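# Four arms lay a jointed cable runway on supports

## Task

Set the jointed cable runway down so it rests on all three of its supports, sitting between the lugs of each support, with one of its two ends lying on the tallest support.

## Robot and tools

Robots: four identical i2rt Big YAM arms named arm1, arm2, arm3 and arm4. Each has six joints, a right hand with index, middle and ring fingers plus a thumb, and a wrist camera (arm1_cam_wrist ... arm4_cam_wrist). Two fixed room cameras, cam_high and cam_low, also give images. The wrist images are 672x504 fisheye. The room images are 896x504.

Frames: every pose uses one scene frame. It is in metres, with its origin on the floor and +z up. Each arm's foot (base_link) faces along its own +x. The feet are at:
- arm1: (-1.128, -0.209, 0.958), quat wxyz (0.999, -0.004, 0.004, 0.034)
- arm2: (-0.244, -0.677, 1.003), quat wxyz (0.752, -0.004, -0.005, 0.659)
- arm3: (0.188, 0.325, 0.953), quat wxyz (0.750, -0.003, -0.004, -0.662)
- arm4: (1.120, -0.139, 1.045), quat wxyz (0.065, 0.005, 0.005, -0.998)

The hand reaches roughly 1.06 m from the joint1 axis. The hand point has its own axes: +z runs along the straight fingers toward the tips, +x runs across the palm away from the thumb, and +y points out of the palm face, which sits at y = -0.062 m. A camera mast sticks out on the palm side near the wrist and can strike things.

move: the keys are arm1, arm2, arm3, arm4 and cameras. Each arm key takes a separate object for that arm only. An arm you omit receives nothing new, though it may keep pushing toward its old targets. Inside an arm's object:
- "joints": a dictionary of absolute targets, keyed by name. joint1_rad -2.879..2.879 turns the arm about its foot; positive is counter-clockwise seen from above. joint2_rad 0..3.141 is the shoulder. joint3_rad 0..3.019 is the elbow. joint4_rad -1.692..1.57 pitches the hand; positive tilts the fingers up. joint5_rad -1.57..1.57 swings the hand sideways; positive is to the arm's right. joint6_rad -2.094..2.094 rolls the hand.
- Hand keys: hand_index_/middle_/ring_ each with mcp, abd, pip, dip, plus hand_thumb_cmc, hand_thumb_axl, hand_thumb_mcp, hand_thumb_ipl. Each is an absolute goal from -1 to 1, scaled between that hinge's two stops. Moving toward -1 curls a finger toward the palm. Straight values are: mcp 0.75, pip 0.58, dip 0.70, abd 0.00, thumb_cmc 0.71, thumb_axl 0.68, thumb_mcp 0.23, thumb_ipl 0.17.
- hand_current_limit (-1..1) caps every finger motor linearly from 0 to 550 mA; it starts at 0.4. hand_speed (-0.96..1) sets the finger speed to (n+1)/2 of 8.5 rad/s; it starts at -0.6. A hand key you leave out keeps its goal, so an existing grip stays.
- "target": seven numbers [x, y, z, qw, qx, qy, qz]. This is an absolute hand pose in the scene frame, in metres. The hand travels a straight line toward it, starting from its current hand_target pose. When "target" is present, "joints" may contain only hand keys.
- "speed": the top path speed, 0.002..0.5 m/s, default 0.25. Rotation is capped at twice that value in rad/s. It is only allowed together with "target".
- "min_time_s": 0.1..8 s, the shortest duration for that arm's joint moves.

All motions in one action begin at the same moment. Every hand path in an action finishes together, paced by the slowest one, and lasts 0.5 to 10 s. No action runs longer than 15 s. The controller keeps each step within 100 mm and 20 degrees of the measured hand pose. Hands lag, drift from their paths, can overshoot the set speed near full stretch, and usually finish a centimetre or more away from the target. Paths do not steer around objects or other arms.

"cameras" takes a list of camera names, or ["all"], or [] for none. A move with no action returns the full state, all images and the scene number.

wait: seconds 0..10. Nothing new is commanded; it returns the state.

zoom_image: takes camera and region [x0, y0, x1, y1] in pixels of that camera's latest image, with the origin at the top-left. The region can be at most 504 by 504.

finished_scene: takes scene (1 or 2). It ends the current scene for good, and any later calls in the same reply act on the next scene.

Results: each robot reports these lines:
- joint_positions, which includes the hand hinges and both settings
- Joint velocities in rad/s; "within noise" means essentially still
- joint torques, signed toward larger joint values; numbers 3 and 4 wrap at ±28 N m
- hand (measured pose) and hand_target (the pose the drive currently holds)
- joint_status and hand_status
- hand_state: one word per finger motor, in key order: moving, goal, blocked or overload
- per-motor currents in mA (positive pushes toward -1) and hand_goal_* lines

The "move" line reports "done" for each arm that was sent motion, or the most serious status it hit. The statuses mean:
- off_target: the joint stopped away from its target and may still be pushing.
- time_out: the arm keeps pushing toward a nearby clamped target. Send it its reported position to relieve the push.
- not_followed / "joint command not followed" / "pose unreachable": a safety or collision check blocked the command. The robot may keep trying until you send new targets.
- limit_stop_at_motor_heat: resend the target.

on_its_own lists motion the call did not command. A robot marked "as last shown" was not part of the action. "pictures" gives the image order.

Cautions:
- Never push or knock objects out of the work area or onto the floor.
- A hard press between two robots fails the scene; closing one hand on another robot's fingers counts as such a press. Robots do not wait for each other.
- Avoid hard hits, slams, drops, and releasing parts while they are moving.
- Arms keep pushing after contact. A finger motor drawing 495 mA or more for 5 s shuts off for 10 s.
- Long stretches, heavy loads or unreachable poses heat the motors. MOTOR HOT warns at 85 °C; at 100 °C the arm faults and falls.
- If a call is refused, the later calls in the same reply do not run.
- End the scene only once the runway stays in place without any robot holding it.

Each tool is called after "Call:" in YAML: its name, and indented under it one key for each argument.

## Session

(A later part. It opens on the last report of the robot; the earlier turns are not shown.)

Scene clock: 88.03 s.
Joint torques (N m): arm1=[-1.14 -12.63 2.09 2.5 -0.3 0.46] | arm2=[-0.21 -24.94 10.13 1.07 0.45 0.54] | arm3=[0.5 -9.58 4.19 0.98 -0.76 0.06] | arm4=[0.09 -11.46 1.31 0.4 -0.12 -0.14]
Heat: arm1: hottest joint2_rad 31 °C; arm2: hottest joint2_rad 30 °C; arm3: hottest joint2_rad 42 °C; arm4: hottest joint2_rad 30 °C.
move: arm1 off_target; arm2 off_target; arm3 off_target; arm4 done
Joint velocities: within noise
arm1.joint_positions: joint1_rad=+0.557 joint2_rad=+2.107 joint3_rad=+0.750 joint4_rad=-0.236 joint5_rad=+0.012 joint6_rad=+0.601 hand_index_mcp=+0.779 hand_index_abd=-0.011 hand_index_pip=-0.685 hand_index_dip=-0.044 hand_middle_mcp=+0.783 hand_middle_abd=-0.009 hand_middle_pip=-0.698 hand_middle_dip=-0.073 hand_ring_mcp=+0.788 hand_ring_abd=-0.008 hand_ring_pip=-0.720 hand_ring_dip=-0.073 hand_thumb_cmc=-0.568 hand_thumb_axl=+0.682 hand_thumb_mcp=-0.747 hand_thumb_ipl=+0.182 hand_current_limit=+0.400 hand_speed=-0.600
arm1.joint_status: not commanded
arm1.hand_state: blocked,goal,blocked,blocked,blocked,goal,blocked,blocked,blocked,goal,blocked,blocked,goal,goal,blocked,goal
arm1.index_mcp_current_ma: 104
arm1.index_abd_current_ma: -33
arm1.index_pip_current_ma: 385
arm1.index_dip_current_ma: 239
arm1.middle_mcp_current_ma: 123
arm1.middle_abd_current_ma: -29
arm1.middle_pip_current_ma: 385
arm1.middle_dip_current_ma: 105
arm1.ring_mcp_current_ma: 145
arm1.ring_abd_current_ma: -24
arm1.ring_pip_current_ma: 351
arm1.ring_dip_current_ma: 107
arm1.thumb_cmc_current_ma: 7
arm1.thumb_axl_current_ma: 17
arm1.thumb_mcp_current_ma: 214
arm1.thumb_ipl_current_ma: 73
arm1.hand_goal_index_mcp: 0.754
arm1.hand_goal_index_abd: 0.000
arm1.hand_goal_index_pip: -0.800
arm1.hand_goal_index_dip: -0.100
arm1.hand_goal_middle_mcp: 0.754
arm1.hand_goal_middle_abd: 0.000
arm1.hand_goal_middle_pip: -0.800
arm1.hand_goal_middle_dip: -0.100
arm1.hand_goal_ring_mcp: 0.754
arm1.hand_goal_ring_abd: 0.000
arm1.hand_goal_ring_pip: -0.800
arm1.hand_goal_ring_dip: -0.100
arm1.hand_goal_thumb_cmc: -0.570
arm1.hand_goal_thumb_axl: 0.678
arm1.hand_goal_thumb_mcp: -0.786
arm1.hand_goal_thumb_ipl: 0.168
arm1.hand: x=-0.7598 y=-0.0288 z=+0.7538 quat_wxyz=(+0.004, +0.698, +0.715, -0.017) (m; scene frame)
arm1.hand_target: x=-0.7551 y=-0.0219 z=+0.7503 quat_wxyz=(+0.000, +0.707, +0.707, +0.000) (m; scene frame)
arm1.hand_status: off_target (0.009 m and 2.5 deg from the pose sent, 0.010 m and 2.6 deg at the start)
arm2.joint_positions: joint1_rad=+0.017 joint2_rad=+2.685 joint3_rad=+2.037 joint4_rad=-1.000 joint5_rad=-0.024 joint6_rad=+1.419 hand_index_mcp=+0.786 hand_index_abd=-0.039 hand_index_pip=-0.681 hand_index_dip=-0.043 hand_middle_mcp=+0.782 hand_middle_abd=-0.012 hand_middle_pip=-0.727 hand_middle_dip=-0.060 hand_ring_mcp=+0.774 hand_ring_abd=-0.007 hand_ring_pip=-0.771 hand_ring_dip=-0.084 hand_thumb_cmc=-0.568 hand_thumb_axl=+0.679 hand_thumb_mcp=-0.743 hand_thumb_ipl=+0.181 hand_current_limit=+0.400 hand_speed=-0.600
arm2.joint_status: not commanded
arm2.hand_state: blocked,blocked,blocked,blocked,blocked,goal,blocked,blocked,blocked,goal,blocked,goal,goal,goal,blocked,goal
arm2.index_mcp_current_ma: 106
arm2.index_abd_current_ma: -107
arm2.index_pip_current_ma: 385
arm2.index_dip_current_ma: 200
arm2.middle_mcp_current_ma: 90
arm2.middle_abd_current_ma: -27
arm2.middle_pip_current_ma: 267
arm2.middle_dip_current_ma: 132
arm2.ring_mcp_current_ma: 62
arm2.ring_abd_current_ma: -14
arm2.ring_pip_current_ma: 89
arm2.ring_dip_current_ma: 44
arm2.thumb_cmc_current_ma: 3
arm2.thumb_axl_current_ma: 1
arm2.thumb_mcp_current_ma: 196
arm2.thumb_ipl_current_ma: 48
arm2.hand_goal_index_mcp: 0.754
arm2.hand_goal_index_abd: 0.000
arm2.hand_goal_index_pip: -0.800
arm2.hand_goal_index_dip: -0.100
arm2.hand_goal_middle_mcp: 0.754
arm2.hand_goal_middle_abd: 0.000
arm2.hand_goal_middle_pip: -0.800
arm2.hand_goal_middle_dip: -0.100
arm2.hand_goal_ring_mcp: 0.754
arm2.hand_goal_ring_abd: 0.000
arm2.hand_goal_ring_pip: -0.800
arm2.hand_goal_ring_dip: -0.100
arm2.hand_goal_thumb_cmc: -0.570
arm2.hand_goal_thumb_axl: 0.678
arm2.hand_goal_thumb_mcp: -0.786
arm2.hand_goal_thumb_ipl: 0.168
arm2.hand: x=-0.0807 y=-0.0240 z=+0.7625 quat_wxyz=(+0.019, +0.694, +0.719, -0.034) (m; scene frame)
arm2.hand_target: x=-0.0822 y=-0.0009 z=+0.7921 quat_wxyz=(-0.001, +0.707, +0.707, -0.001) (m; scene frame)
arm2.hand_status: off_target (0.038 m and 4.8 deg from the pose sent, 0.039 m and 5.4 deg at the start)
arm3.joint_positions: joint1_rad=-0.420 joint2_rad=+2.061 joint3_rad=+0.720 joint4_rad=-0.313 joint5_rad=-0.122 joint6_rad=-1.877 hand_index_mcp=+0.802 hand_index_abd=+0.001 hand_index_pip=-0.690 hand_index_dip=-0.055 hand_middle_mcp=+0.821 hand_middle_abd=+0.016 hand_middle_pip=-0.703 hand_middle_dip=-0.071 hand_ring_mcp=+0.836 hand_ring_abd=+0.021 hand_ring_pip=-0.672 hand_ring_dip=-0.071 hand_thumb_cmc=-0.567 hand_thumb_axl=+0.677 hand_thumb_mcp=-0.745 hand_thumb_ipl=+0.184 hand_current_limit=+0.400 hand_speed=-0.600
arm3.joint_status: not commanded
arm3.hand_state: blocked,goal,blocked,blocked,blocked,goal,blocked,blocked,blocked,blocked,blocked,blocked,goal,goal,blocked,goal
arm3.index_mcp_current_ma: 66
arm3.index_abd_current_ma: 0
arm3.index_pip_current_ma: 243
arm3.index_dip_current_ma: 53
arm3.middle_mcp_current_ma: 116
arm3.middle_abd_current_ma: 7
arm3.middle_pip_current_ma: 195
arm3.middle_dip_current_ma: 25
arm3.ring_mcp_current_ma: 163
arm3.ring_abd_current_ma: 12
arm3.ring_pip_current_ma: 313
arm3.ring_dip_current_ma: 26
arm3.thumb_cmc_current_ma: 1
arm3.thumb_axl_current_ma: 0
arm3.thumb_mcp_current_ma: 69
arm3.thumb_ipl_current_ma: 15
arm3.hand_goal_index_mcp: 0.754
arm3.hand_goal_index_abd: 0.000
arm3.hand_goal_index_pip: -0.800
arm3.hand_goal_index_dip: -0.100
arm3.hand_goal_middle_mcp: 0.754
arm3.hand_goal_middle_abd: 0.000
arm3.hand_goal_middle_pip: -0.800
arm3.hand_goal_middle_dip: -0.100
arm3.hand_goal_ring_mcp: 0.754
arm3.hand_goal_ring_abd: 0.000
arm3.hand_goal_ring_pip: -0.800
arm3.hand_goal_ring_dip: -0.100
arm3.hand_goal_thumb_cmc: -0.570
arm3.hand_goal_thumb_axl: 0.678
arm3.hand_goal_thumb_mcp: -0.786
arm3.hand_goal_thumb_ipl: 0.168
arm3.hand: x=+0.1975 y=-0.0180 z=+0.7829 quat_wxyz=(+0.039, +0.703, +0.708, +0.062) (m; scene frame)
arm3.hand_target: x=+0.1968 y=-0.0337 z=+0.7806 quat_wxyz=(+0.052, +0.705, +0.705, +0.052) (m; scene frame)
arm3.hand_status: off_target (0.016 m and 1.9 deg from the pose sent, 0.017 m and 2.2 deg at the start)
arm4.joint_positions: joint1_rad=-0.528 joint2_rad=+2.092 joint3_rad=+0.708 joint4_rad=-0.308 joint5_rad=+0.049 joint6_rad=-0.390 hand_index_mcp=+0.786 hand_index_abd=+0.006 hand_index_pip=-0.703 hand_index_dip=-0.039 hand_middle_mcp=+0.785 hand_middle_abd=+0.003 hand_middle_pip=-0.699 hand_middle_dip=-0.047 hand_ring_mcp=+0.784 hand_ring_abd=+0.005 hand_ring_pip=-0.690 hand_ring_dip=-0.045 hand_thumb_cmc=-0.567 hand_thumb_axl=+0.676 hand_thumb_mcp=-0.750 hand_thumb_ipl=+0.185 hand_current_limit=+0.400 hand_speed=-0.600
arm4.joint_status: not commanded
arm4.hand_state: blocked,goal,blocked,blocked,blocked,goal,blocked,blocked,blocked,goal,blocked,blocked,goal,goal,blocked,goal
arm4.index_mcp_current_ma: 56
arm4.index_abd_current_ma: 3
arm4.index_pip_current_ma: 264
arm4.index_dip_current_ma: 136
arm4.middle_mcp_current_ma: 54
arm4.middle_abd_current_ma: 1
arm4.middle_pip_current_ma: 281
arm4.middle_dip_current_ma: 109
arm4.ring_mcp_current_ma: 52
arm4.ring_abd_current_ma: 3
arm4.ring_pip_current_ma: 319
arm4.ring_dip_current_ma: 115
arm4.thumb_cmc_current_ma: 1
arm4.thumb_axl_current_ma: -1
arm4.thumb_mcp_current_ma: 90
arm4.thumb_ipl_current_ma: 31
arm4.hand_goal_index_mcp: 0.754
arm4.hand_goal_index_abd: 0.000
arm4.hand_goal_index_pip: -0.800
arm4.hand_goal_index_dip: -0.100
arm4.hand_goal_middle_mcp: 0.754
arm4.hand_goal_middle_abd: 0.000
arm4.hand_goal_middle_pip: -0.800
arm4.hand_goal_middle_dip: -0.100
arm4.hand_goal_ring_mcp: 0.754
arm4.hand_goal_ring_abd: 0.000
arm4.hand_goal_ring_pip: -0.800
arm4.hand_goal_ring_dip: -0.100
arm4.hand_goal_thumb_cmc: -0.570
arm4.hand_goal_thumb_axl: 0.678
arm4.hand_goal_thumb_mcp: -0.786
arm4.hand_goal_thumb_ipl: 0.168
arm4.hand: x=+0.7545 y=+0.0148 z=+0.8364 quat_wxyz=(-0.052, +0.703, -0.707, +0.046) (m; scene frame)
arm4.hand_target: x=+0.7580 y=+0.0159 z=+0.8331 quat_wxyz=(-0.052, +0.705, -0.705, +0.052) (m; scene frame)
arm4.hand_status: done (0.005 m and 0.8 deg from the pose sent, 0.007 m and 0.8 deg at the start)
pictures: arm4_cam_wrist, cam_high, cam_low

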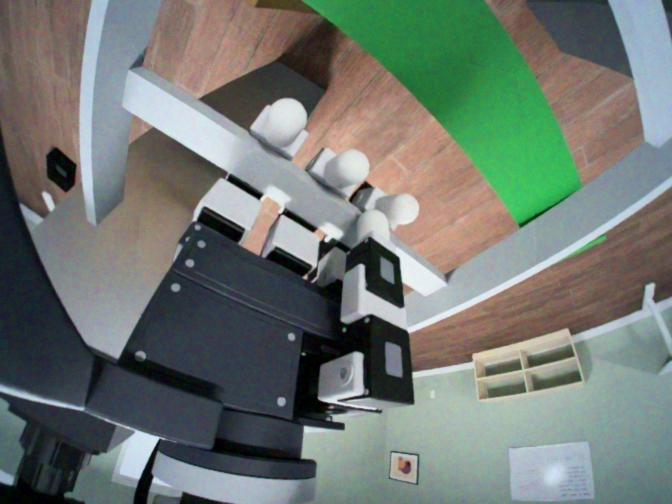

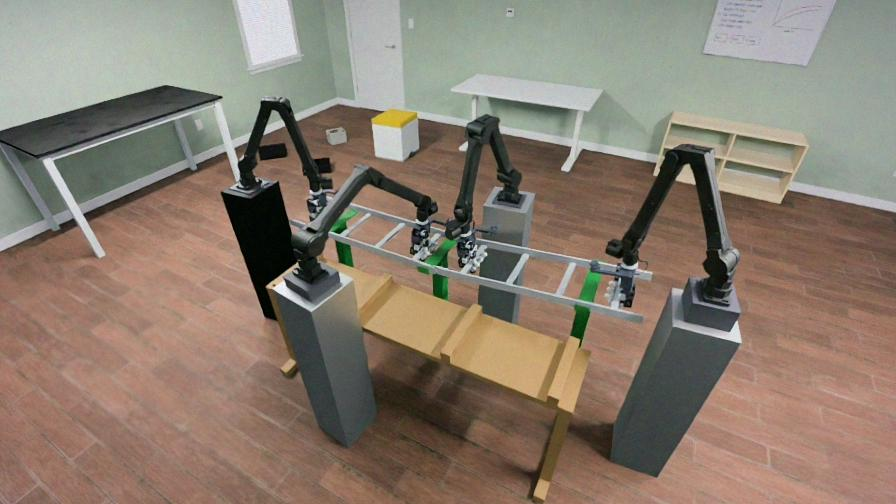

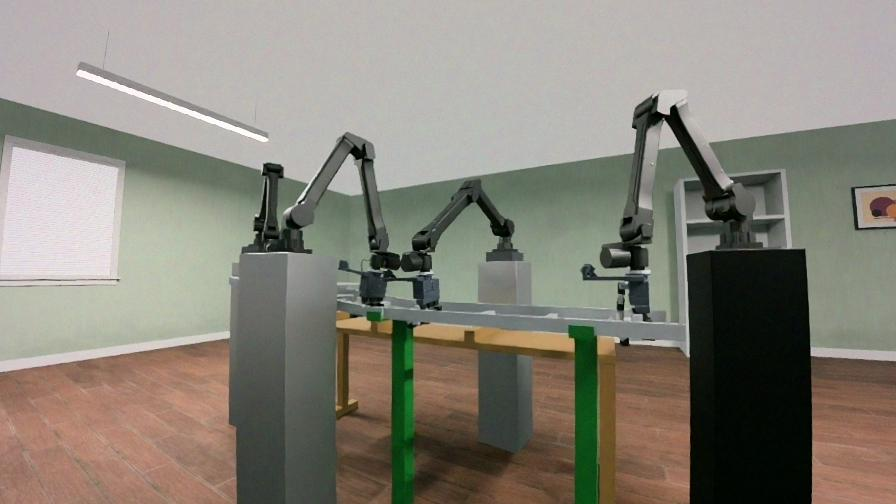

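Call:
move:
  arm1: {"target": [-0.758, -0.026, 0.75, 0, 0.7071, 0.7071, 0], "speed": 0.04}
  arm2: {"target": [-0.0815, -0.019, 0.766, 0, 0.7071, 0.7071, 0], "speed": 0.04}
  arm3: {"target": [0.1975, -0.020, 0.780, 0.0524, 0.7052, 0.7052, 0.0524], "speed": 0.04}
  arm4: {"target": [0.756, 0.015, 0.832, -0.0524, 0.7052, -0.7052, 0.0524], "speed": 0.04}

Call:
move:
  arm1: {"joints": {"hand_index_pip": -0.66, "hand_middle_pip": -0.66, "hand_ring_pip": -0.66, "hand_index_dip": 0.0, "hand_middle_dip": 0.0, "hand_ring_dip": 0.0, "hand_thumb_mcp": -0.65}}
  arm2: {"joints": {"hand_index_pip": -0.66, "hand_middle_pip": -0.66, "hand_ring_pip": -0.66, "hand_index_dip": 0.0, "hand_middle_dip": 0.0, "hand_ring_dip": 0.0, "hand_thumb_mcp": -0.65}}
  arm3: {"joints": {"hand_index_pip": -0.66, "hand_middle_pip": -0.66, "hand_ring_pip": -0.66, "hand_index_dip": 0.0, "hand_middle_dip": 0.0, "hand_ring_dip": 0.0, "hand_thumb_mcp": -0.65}}
  arm4: {"joints": {"hand_index_pip": -0.66, "hand_middle_pip": -0.66, "hand_ring_pip": -0.66, "hand_index_dip": 0.0, "hand_middle_dip": 0.0, "hand_ring_dip": 0.0, "hand_thumb_mcp": -0.65}}
  cameras: ["all"]

Scene clock: 89.77 s.
Joint torques (N m): arm1=[-1.38 -12.75 1.66 2.25 -0.31 0.42] | arm2=[-0.44 -22.53 8.13 1.72 0.25 0.4] | arm3=[-0.09 -10.17 2.22 0.84 -0.42 0.1] | arm4=[0.26 -11.11 1.62 0.38 -0.14 -0.09]
Heat: arm1: hottest joint2_rad 31 °C; arm2: hottest joint2_rad 30 °C; arm3: hottest joint2_rad 41 °C; arm4: hottest joint2_rad 30 °C.
move: arm1 off_target; arm2 off_target; arm3 done; arm4 done
Joint velocities: within noise
arm1.joint_positions: joint1_rad=+0.557 joint2_rad=+2.107 joint3_rad=+0.742 joint4_rad=-0.218 joint5_rad=+0.013 joint6_rad=+0.601 hand_index_mcp=+0.779 hand_index_abd=-0.005 hand_index_pip=-0.685 hand_index_dip=-0.044 hand_middle_mcp=+0.783 hand_middle_abd=-0.009 hand_middle_pip=-0.702 hand_middle_dip=-0.073 hand_ring_mcp=+0.788 hand_ring_abd=-0.008 hand_ring_pip=-0.720 hand_ring_dip=-0.073 hand_thumb_cmc=-0.568 hand_thumb_axl=+0.682 hand_thumb_mcp=-0.747 hand_thumb_ipl=+0.182 hand_current_limit=+0.400 hand_speed=-0.600
arm1.joint_status: not commanded
arm1.hand_state: blocked,goal,blocked,blocked,blocked,goal,blocked,blocked,blocked,goal,blocked,blocked,goal,goal,blocked,goal
arm1.index_mcp_current_ma: 104
arm1.index_abd_current_ma: -14
arm1.index_pip_current_ma: 385
arm1.index_dip_current_ma: 239
arm1.middle_mcp_current_ma: 123
arm1.middle_abd_current_ma: -29
arm1.middle_pip_current_ma: 385
arm1.middle_dip_current_ma: 105
arm1.ring_mcp_current_ma: 145
arm1.ring_abd_current_ma: -24
arm1.ring_pip_current_ma: 351
arm1.ring_dip_current_ma: 107
arm1.thumb_cmc_current_ma: 7
arm1.thumb_axl_current_ma: 17
arm1.thumb_mcp_current_ma: 214
arm1.thumb_ipl_current_ma: 73
arm1.hand_goal_index_mcp: 0.754
arm1.hand_goal_index_abd: 0.000
arm1.hand_goal_index_pip: -0.800
arm1.hand_goal_index_dip: -0.100
arm1.hand_goal_middle_mcp: 0.754
arm1.hand_goal_middle_abd: 0.000
arm1.hand_goal_middle_pip: -0.800
arm1.hand_goal_middle_dip: -0.100
arm1.hand_goal_ring_mcp: 0.754
arm1.hand_goal_ring_abd: 0.000
arm1.hand_goal_ring_pip: -0.800
arm1.hand_goal_ring_dip: -0.100
arm1.hand_goal_thumb_cmc: -0.570
arm1.hand_goal_thumb_axl: 0.678
arm1.hand_goal_thumb_mcp: -0.786
arm1.hand_goal_thumb_ipl: 0.168
arm1.hand: x=-0.7604 y=-0.0293 z=+0.7537 quat_wxyz=(+0.005, +0.698, +0.715, -0.013) (m; scene frame)
arm1.hand_target: x=-0.7581 y=-0.0259 z=+0.7501 quat_wxyz=(+0.000, +0.707, +0.707, +0.000) (m; scene frame)
arm1.hand_status: off_target (0.005 m and 2.1 deg from the pose sent, 0.005 m and 2.5 deg at the start)
arm2.joint_positions: joint1_rad=+0.019 joint2_rad=+2.662 joint3_rad=+1.980 joint4_rad=-0.931 joint5_rad=-0.017 joint6_rad=+1.428 hand_index_mcp=+0.783 hand_index_abd=-0.003 hand_index_pip=-0.683 hand_index_dip=-0.048 hand_middle_mcp=+0.781 hand_middle_abd=-0.008 hand_middle_pip=-0.730 hand_middle_dip=-0.062 hand_ring_mcp=+0.783 hand_ring_abd=-0.007 hand_ring_pip=-0.760 hand_ring_dip=-0.084 hand_thumb_cmc=-0.568 hand_thumb_axl=+0.678 hand_thumb_mcp=-0.743 hand_thumb_ipl=+0.181 hand_current_limit=+0.400 hand_speed=-0.600
arm2.joint_status: not commanded
arm2.hand_state: blocked,goal,blocked,blocked,blocked,goal,blocked,blocked,blocked,goal,blocked,goal,goal,goal,blocked,goal
arm2.index_mcp_current_ma: 95
arm2.index_abd_current_ma: -5
arm2.index_pip_current_ma: 385
arm2.index_dip_current_ma: 179
arm2.middle_mcp_current_ma: 89
arm2.middle_abd_current_ma: -17
arm2.middle_pip_current_ma: 252
arm2.middle_dip_current_ma: 122
arm2.ring_mcp_current_ma: 93
arm2.ring_abd_current_ma: -15
arm2.ring_pip_current_ma: 130
arm2.ring_dip_current_ma: 44
arm2.thumb_cmc_current_ma: 3
arm2.thumb_axl_current_ma: 0
arm2.thumb_mcp_current_ma: 196
arm2.thumb_ipl_current_ma: 48
arm2.hand_goal_index_mcp: 0.754
arm2.hand_goal_index_abd: 0.000
arm2.hand_goal_index_pip: -0.800
arm2.hand_goal_index_dip: -0.100
arm2.hand_goal_middle_mcp: 0.754
arm2.hand_goal_middle_abd: 0.000
arm2.hand_goal_middle_pip: -0.800
arm2.hand_goal_middle_dip: -0.100
arm2.hand_goal_ring_mcp: 0.754
arm2.hand_goal_ring_abd: 0.000
arm2.hand_goal_ring_pip: -0.800
arm2.hand_goal_ring_dip: -0.100
arm2.hand_goal_thumb_cmc: -0.570
arm2.hand_goal_thumb_axl: 0.678
arm2.hand_goal_thumb_mcp: -0.786
arm2.hand_goal_thumb_ipl: 0.168
arm2.hand: x=-0.0811 y=-0.0267 z=+0.7600 quat_wxyz=(+0.011, +0.697, +0.717, -0.018) (m; scene frame)
arm2.hand_target: x=-0.0816 y=-0.0191 z=+0.7660 quat_wxyz=(+0.000, +0.707, +0.707, -0.001) (m; scene frame)
arm2.hand_status: off_target (0.010 m and 2.9 deg from the pose sent, 0.006 m and 4.8 deg at the start)
arm3.joint_positions: joint1_rad=-0.426 joint2_rad=+2.061 joint3_rad=+0.707 joint4_rad=-0.281 joint5_rad=-0.131 joint6_rad=-1.893 hand_index_mcp=+0.802 hand_index_abd=+0.001 hand_index_pip=-0.690 hand_index_dip=-0.055 hand_middle_mcp=+0.808 hand_middle_abd=+0.009 hand_middle_pip=-0.714 hand_middle_dip=-0.072 hand_ring_mcp=+0.813 hand_ring_abd=+0.010 hand_ring_pip=-0.695 hand_ring_dip=-0.071 hand_thumb_cmc=-0.567 hand_thumb_axl=+0.677 hand_thumb_mcp=-0.745 hand_thumb_ipl=+0.184 hand_current_limit=+0.400 hand_speed=-0.600
arm3.joint_status: not commanded
arm3.hand_state: blocked,goal,blocked,blocked,blocked,goal,blocked,blocked,blocked,goal,blocked,blocked,goal,goal,blocked,goal
arm3.index_mcp_current_ma: 66
arm3.index_abd_current_ma: 0
arm3.index_pip_current_ma: 243
arm3.index_dip_current_ma: 53
arm3.middle_mcp_current_ma: 80
arm3.middle_abd_current_ma: 3
arm3.middle_pip_current_ma: 161
arm3.middle_dip_current_ma: 24
arm3.ring_mcp_current_ma: 93
arm3.ring_abd_current_ma: 3
arm3.ring_pip_current_ma: 225
arm3.ring_dip_current_ma: 26
arm3.thumb_cmc_current_ma: 1
arm3.thumb_axl_current_ma: 0
arm3.thumb_mcp_current_ma: 69
arm3.thumb_ipl_current_ma: 15
arm3.hand_goal_index_mcp: 0.754
arm3.hand_goal_index_abd: 0.000
arm3.hand_goal_index_pip: -0.800
arm3.hand_goal_index_dip: -0.100
arm3.hand_goal_middle_mcp: 0.754
arm3.hand_goal_middle_abd: 0.000
arm3.hand_goal_middle_pip: -0.800
arm3.hand_goal_middle_dip: -0.100
arm3.hand_goal_ring_mcp: 0.754
arm3.hand_goal_ring_abd: 0.000
arm3.hand_goal_ring_pip: -0.800
arm3.hand_goal_ring_dip: -0.100
arm3.hand_goal_thumb_cmc: -0.570
arm3.hand_goal_thumb_axl: 0.678
arm3.hand_goal_thumb_mcp: -0.786
arm3.hand_goal_thumb_ipl: 0.168
arm3.on_its_own: hand_ring_pip moved -0.023 toward your old target -0.800
arm3.hand: x=+0.1973 y=-0.0165 z=+0.7824 quat_wxyz=(+0.048, +0.699, +0.711, +0.056) (m; scene frame)
arm3.hand_target: x=+0.1974 y=-0.0202 z=+0.7802 quat_wxyz=(+0.052, +0.705, +0.705, +0.052) (m; scene frame)
arm3.hand_status: done (0.004 m and 1.1 deg from the pose sent, 0.004 m and 1.9 deg at the start)
arm4.joint_positions: joint1_rad=-0.528 joint2_rad=+2.092 joint3_rad=+0.708 joint4_rad=-0.308 joint5_rad=+0.049 joint6_rad=-0.390 hand_index_mcp=+0.786 hand_index_abd=+0.006 hand_index_pip=-0.703 hand_index_dip=-0.039 hand_middle_mcp=+0.785 hand_middle_abd=+0.003 hand_middle_pip=-0.699 hand_middle_dip=-0.047 hand_ring_mcp=+0.784 hand_ring_abd=+0.005 hand_ring_pip=-0.690 hand_ring_dip=-0.045 hand_thumb_cmc=-0.567 hand_thumb_axl=+0.676 hand_thumb_mcp=-0.750 hand_thumb_ipl=+0.185 hand_current_limit=+0.400 hand_speed=-0.600
arm4.joint_status: not commanded
arm4.hand_state: blocked,goal,blocked,blocked,blocked,goal,blocked,blocked,blocked,goal,blocked,blocked,goal,goal,blocked,goal
arm4.index_mcp_current_ma: 56
arm4.index_abd_current_ma: 3
arm4.index_pip_current_ma: 264
arm4.index_dip_current_ma: 136
arm4.middle_mcp_current_ma: 54
arm4.middle_abd_current_ma: 1
arm4.middle_pip_current_ma: 281
arm4.middle_dip_current_ma: 109
arm4.ring_mcp_current_ma: 52
arm4.ring_abd_current_ma: 3
arm4.ring_pip_current_ma: 319
arm4.ring_dip_current_ma: 115
arm4.thumb_cmc_current_ma: 1
arm4.thumb_axl_current_ma: -1
arm4.thumb_mcp_current_ma: 90
arm4.thumb_ipl_current_ma: 31
arm4.hand_goal_index_mcp: 0.754
arm4.hand_goal_index_abd: 0.000
arm4.hand_goal_index_pip: -0.800
arm4.hand_goal_index_dip: -0.100
arm4.hand_goal_middle_mcp: 0.754
arm4.hand_goal_middle_abd: 0.000
arm4.hand_goal_middle_pip: -0.800
arm4.hand_goal_middle_dip: -0.100
arm4.hand_goal_ring_mcp: 0.754
arm4.hand_goal_ring_abd: 0.000
arm4.hand_goal_ring_pip: -0.800
arm4.hand_goal_ring_dip: -0.100
arm4.hand_goal_thumb_cmc: -0.570
arm4.hand_goal_thumb_axl: 0.678
arm4.hand_goal_thumb_mcp: -0.786
arm4.hand_goal_thumb_ipl: 0.168
arm4.hand: x=+0.7545 y=+0.0148 z=+0.8364 quat_wxyz=(-0.052, +0.703, -0.707, +0.046) (m; scene frame)
arm4.hand_target: x=+0.7560 y=+0.0149 z=+0.8321 quat_wxyz=(-0.052, +0.705, -0.705, +0.052) (m; scene frame)
arm4.hand_status: done (0.005 m and 0.8 deg from the pose sent, 0.005 m and 0.8 deg at the start)
pictures: none

Scene clock: 90.37 s.
Joint torques (N m): arm1=[-1.44 -12.98 1.72 1.77 0.21 0.33] | arm2=[-0.62 -22.53 8.24 0.91 0.35 0.31] | arm3=[-0.03 -10.11 2.26 0.34 -0.52 0.11] | arm4=[0.32 -11.11 1.63 0.39 -0.15 -0.07]
Heat: arm1: hottest joint2_rad 31 °C; arm2: hottest joint2_rad 30 °C; arm3: hottest joint2_rad 41 °C; arm4: hottest joint2_rad 30 °C.
move: arm1 off_target; arm2 off_target; arm3 off_target; arm4 off_target
Joint velocities: within noise
arm1.joint_positions: joint1_rad=+0.557 joint2_rad=+2.108 joint3_rad=+0.741 joint4_rad=-0.208 joint5_rad=-0.002 joint6_rad=+0.609 hand_index_mcp=+0.755 hand_index_abd=-0.003 hand_index_pip=-0.650 hand_index_dip=+0.007 hand_middle_mcp=+0.761 hand_middle_abd=-0.004 hand_middle_pip=-0.659 hand_middle_dip=-0.002 hand_ring_mcp=+0.768 hand_ring_abd=-0.003 hand_ring_pip=-0.660 hand_ring_dip=-0.002 hand_thumb_cmc=-0.568 hand_thumb_axl=+0.678 hand_thumb_mcp=-0.695 hand_thumb_ipl=+0.160 hand_current_limit=+0.400 hand_speed=-0.600
arm1.joint_status: hand_thumb_mcp off_target (ended at -0.695, target -0.650); the others done
arm1.hand_state: goal,goal,goal,goal,goal,goal,goal,goal,goal,goal,goal,goal,goal,goal,blocked,goal
arm1.index_mcp_current_ma: 5
arm1.index_abd_current_ma: -9
arm1.index_pip_current_ma: 36
arm1.index_dip_current_ma: 24
arm1.middle_mcp_current_ma: 25
arm1.middle_abd_current_ma: -11
arm1.middle_pip_current_ma: 2
arm1.middle_dip_current_ma: -6
arm1.ring_mcp_current_ma: 57
arm1.ring_abd_current_ma: -10
arm1.ring_pip_current_ma: 1
arm1.ring_dip_current_ma: -6
arm1.thumb_cmc_current_ma: 6
arm1.thumb_axl_current_ma: 0
arm1.thumb_mcp_current_ma: -248
arm1.thumb_ipl_current_ma: -37
arm1.hand_goal_index_mcp: 0.754
arm1.hand_goal_index_abd: 0.000
arm1.hand_goal_index_pip: -0.660
arm1.hand_goal_index_dip: 0.000
arm1.hand_goal_middle_mcp: 0.754
arm1.hand_goal_middle_abd: 0.000
arm1.hand_goal_middle_pip: -0.660
arm1.hand_goal_middle_dip: 0.000
arm1.hand_goal_ring_mcp: 0.754
arm1.hand_goal_ring_abd: 0.000
arm1.hand_goal_ring_pip: -0.660
arm1.hand_goal_ring_dip: 0.000
arm1.hand_goal_thumb_cmc: -0.570
arm1.hand_goal_thumb_axl: 0.678
arm1.hand_goal_thumb_mcp: -0.650
arm1.hand_goal_thumb_ipl: 0.168
arm1.hand: x=-0.7604 y=-0.0266 z=+0.7528 quat_wxyz=(-0.001, +0.701, +0.713, -0.007) (m; scene frame)
arm1.hand_target: x=-0.7580 y=-0.0261 z=+0.7501 quat_wxyz=(+0.000, +0.707, +0.707, +0.000) (m; scene frame)
arm1.hand_status: not commanded
arm2.joint_positions: joint1_rad=+0.020 joint2_rad=+2.661 joint3_rad=+1.979 joint4_rad=-0.912 joint5_rad=-0.020 joint6_rad=+1.436 hand_index_mcp=+0.757 hand_index_abd=-0.003 hand_index_pip=-0.649 hand_index_dip=+0.006 hand_middle_mcp=+0.764 hand_middle_abd=-0.004 hand_middle_pip=-0.660 hand_middle_dip=-0.002 hand_ring_mcp=+0.771 hand_ring_abd=-0.005 hand_ring_pip=-0.660 hand_ring_dip=-0.002 hand_thumb_cmc=-0.569 hand_thumb_axl=+0.676 hand_thumb_mcp=-0.693 hand_thumb_ipl=+0.161 hand_current_limit=+0.400 hand_speed=-0.600
arm2.joint_status: hand_thumb_mcp off_target (ended at -0.693, target -0.650); the others done
arm2.hand_state: goal,goal,goal,goal,goal,goal,goal,goal,goal,goal,goal,goal,goal,goal,blocked,goal
arm2.index_mcp_current_ma: 5
arm2.index_abd_current_ma: -5
arm2.index_pip_current_ma: 27
arm2.index_dip_current_ma: 13
arm2.middle_mcp_current_ma: 25
arm2.middle_abd_current_ma: -7
arm2.middle_pip_current_ma: 0
arm2.middle_dip_current_ma: -4
arm2.ring_mcp_current_ma: 49
arm2.ring_abd_current_ma: -8
arm2.ring_pip_current_ma: 0
arm2.ring_dip_current_ma: -4
arm2.thumb_cmc_current_ma: 2
arm2.thumb_axl_current_ma: -4
arm2.thumb_mcp_current_ma: -196
arm2.thumb_ipl_current_ma: -21
arm2.hand_goal_index_mcp: 0.754
arm2.hand_goal_index_abd: 0.000
arm2.hand_goal_index_pip: -0.660
arm2.hand_goal_index_dip: 0.000
arm2.hand_goal_middle_mcp: 0.754
arm2.hand_goal_middle_abd: 0.000
arm2.hand_goal_middle_pip: -0.660
arm2.hand_goal_middle_dip: 0.000
arm2.hand_goal_ring_mcp: 0.754
arm2.hand_goal_ring_abd: 0.000
arm2.hand_goal_ring_pip: -0.660
arm2.hand_goal_ring_dip: 0.000
arm2.hand_goal_thumb_cmc: -0.570
arm2.hand_goal_thumb_axl: 0.678
arm2.hand_goal_thumb_mcp: -0.650
arm2.hand_goal_thumb_ipl: 0.168
arm2.hand: x=-0.0820 y=-0.0222 z=+0.7602 quat_wxyz=(+0.004, +0.699, +0.715, -0.011) (m; scene frame)
arm2.hand_target: x=-0.0815 y=-0.0191 z=+0.7662 quat_wxyz=(+0.000, +0.707, +0.707, -0.001) (m; scene frame)
arm2.hand_status: not commanded
arm3.joint_positions: joint1_rad=-0.426 joint2_rad=+2.061 joint3_rad=+0.706 joint4_rad=-0.268 joint5_rad=-0.129 joint6_rad=-1.892 hand_index_mcp=+0.765 hand_index_abd=+0.001 hand_index_pip=-0.648 hand_index_dip=+0.005 hand_middle_mcp=+0.769 hand_middle_abd=+0.003 hand_middle_pip=-0.660 hand_middle_dip=-0.003 hand_ring_mcp=+0.773 hand_ring_abd=+0.003 hand_ring_pip=-0.658 hand_ring_dip=-0.002 hand_thumb_cmc=-0.568 hand_thumb_axl=+0.676 hand_thumb_mcp=-0.690 hand_thumb_ipl=+0.162 hand_current_limit=+0.400 hand_speed=-0.600
arm3.joint_status: hand_thumb_mcp off_target (ended at -0.690, target -0.650); the others done
arm3.hand_state: goal,goal,goal,goal,goal,goal,goal,goal,goal,goal,goal,goal,goal,goal,blocked,goal
arm3.index_mcp_current_ma: 5
arm3.index_abd_current_ma: 0
arm3.index_pip_current_ma: 6
arm3.index_dip_current_ma: 1
arm3.middle_mcp_current_ma: 9
arm3.middle_abd_current_ma: 0
arm3.middle_pip_current_ma: 0
arm3.middle_dip_current_ma: 0
arm3.ring_mcp_current_ma: 14
arm3.ring_abd_current_ma: 0
arm3.ring_pip_current_ma: 0
arm3.ring_dip_current_ma: 0
arm3.thumb_cmc_current_ma: 0
arm3.thumb_axl_current_ma: 0
arm3.thumb_mcp_current_ma: -67
arm3.thumb_ipl_current_ma: -3
arm3.hand_goal_index_mcp: 0.754
arm3.hand_goal_index_abd: 0.000
arm3.hand_goal_index_pip: -0.660
arm3.hand_goal_index_dip: 0.000
arm3.hand_goal_middle_mcp: 0.754
arm3.hand_goal_middle_abd: 0.000
arm3.hand_goal_middle_pip: -0.660
arm3.hand_goal_middle_dip: 0.000
arm3.hand_goal_ring_mcp: 0.754
arm3.hand_goal_ring_abd: 0.000
arm3.hand_goal_ring_pip: -0.660
arm3.hand_goal_ring_dip: 0.000
arm3.hand_goal_thumb_cmc: -0.570
arm3.hand_goal_thumb_axl: 0.678
arm3.hand_goal_thumb_mcp: -0.650
arm3.hand_goal_thumb_ipl: 0.168
arm3.hand: x=+0.1959 y=-0.0190 z=+0.7819 quat_wxyz=(+0.050, +0.700, +0.711, +0.050) (m; scene frame)
arm3.hand_target: x=+0.1975 y=-0.0199 z=+0.7801 quat_wxyz=(+0.052, +0.705, +0.705, +0.053) (m; scene frame)
arm3.hand_status: not commanded
arm4.joint_positions: joint1_rad=-0.528 joint2_rad=+2.092 joint3_rad=+0.708 joint4_rad=-0.308 joint5_rad=+0.049 joint6_rad=-0.392 hand_index_mcp=+0.755 hand_index_abd=+0.003 hand_index_pip=-0.650 hand_index_dip=+0.006 hand_middle_mcp=+0.757 hand_middle_abd=+0.003 hand_middle_pip=-0.658 hand_middle_dip=-0.001 hand_ring_mcp=+0.757 hand_ring_abd=+0.004 hand_ring_pip=-0.656 hand_ring_dip=+0.000 hand_thumb_cmc=-0.569 hand_thumb_axl=+0.674 hand_thumb_mcp=-0.691 hand_thumb_ipl=+0.159 hand_current_limit=+0.400 hand_speed=-0.600
arm4.joint_status: hand_thumb_mcp off_target (ended at -0.691, target -0.650); the others done
arm4.hand_state: goal,goal,goal,goal,goal,goal,goal,goal,goal,goal,goal,goal,goal,goal,blocked,goal
arm4.index_mcp_current_ma: 0
arm4.index_abd_current_ma: 1
arm4.index_pip_current_ma: 10
arm4.index_dip_current_ma: 5
arm4.middle_mcp_current_ma: 2
arm4.middle_abd_current_ma: 1
arm4.middle_pip_current_ma: 1
arm4.middle_dip_current_ma: 0
arm4.ring_mcp_current_ma: 2
arm4.ring_abd_current_ma: 2
arm4.ring_pip_current_ma: 2
arm4.ring_dip_current_ma: 0
arm4.thumb_cmc_current_ma: 0
arm4.thumb_axl_current_ma: -3
arm4.thumb_mcp_current_ma: -109
arm4.thumb_ipl_current_ma: -12
arm4.hand_goal_index_mcp: 0.754
arm4.hand_goal_index_abd: 0.000
arm4.hand_goal_index_pip: -0.660
arm4.hand_goal_index_dip: 0.000
arm4.hand_goal_middle_mcp: 0.754
arm4.hand_goal_middle_abd: 0.000
arm4.hand_goal_middle_pip: -0.660
arm4.hand_goal_middle_dip: 0.000
arm4.hand_goal_ring_mcp: 0.754
arm4.hand_goal_ring_abd: 0.000
arm4.hand_goal_ring_pip: -0.660
arm4.hand_goal_ring_dip: 0.000
arm4.hand_goal_thumb_cmc: -0.570
arm4.hand_goal_thumb_axl: 0.678
arm4.hand_goal_thumb_mcp: -0.650
arm4.hand_goal_thumb_ipl: 0.168
arm4.hand: x=+0.7546 y=+0.0146 z=+0.8363 quat_wxyz=(-0.052, +0.704, -0.707, +0.046) (m; scene frame)
arm4.hand_target: x=+0.7559 y=+0.0149 z=+0.8321 quat_wxyz=(-0.052, +0.705, -0.705, +0.052) (m; scene frame)
arm4.hand_status: not commanded
pictures: arm1_cam_wrist, arm2_cam_wrist, arm3_cam_wrist, arm4_cam_wrist, cam_high, cam_low

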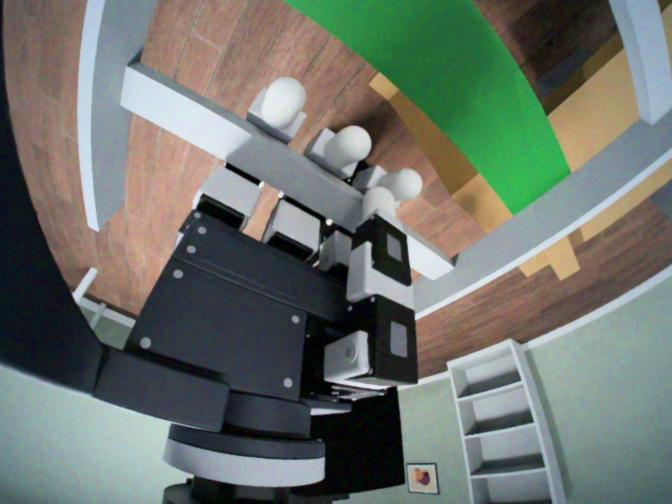

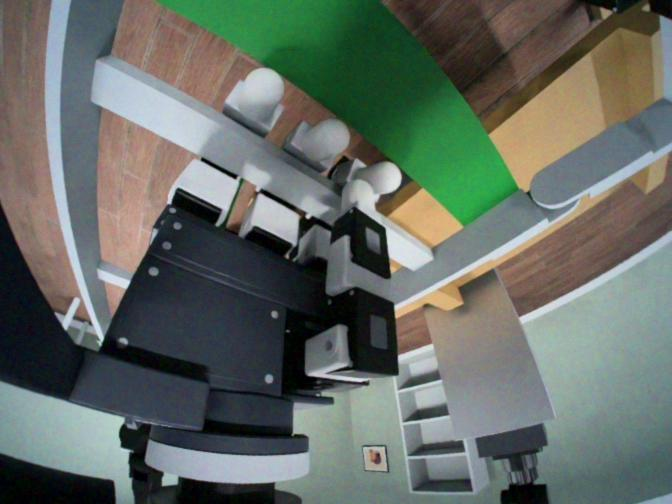

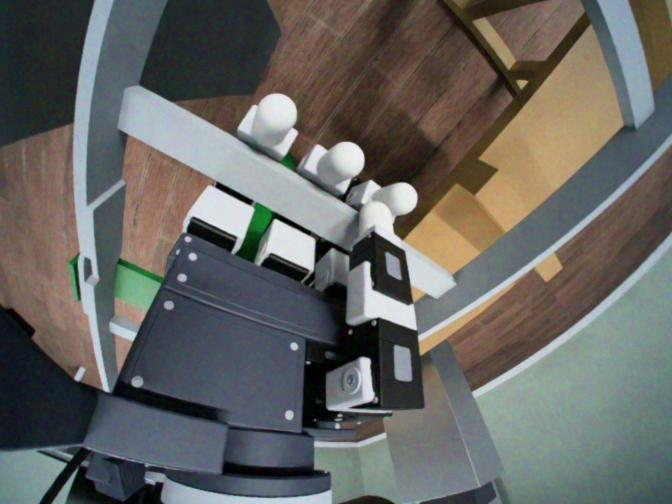

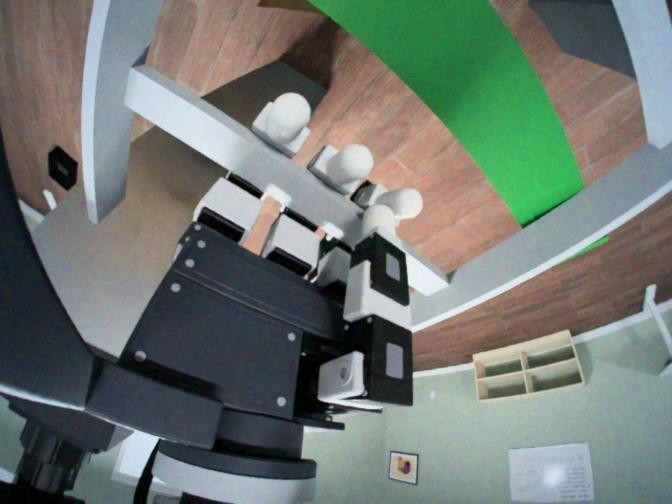

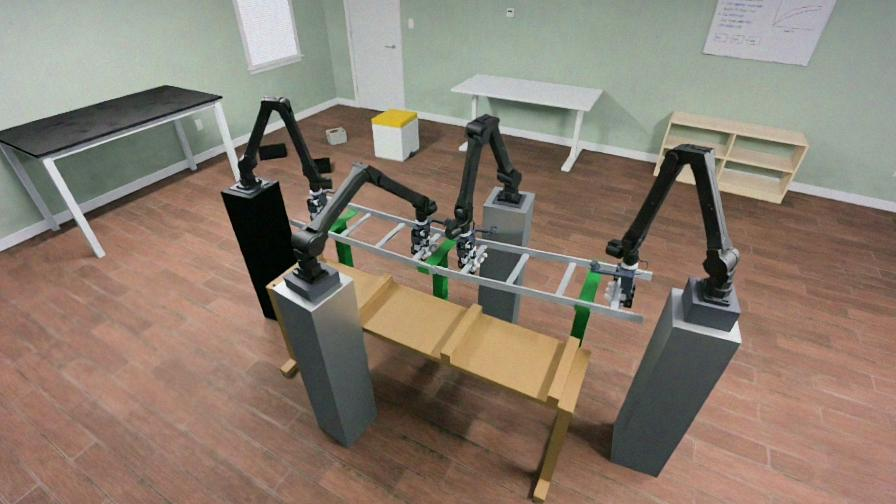

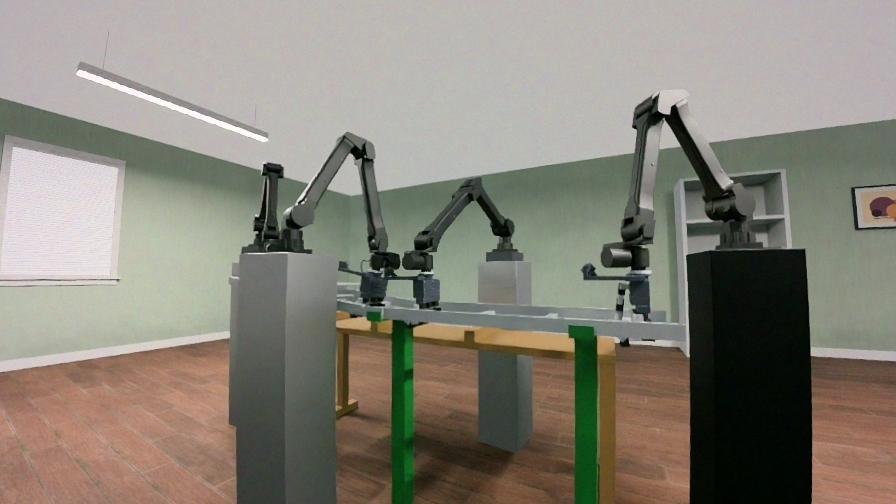

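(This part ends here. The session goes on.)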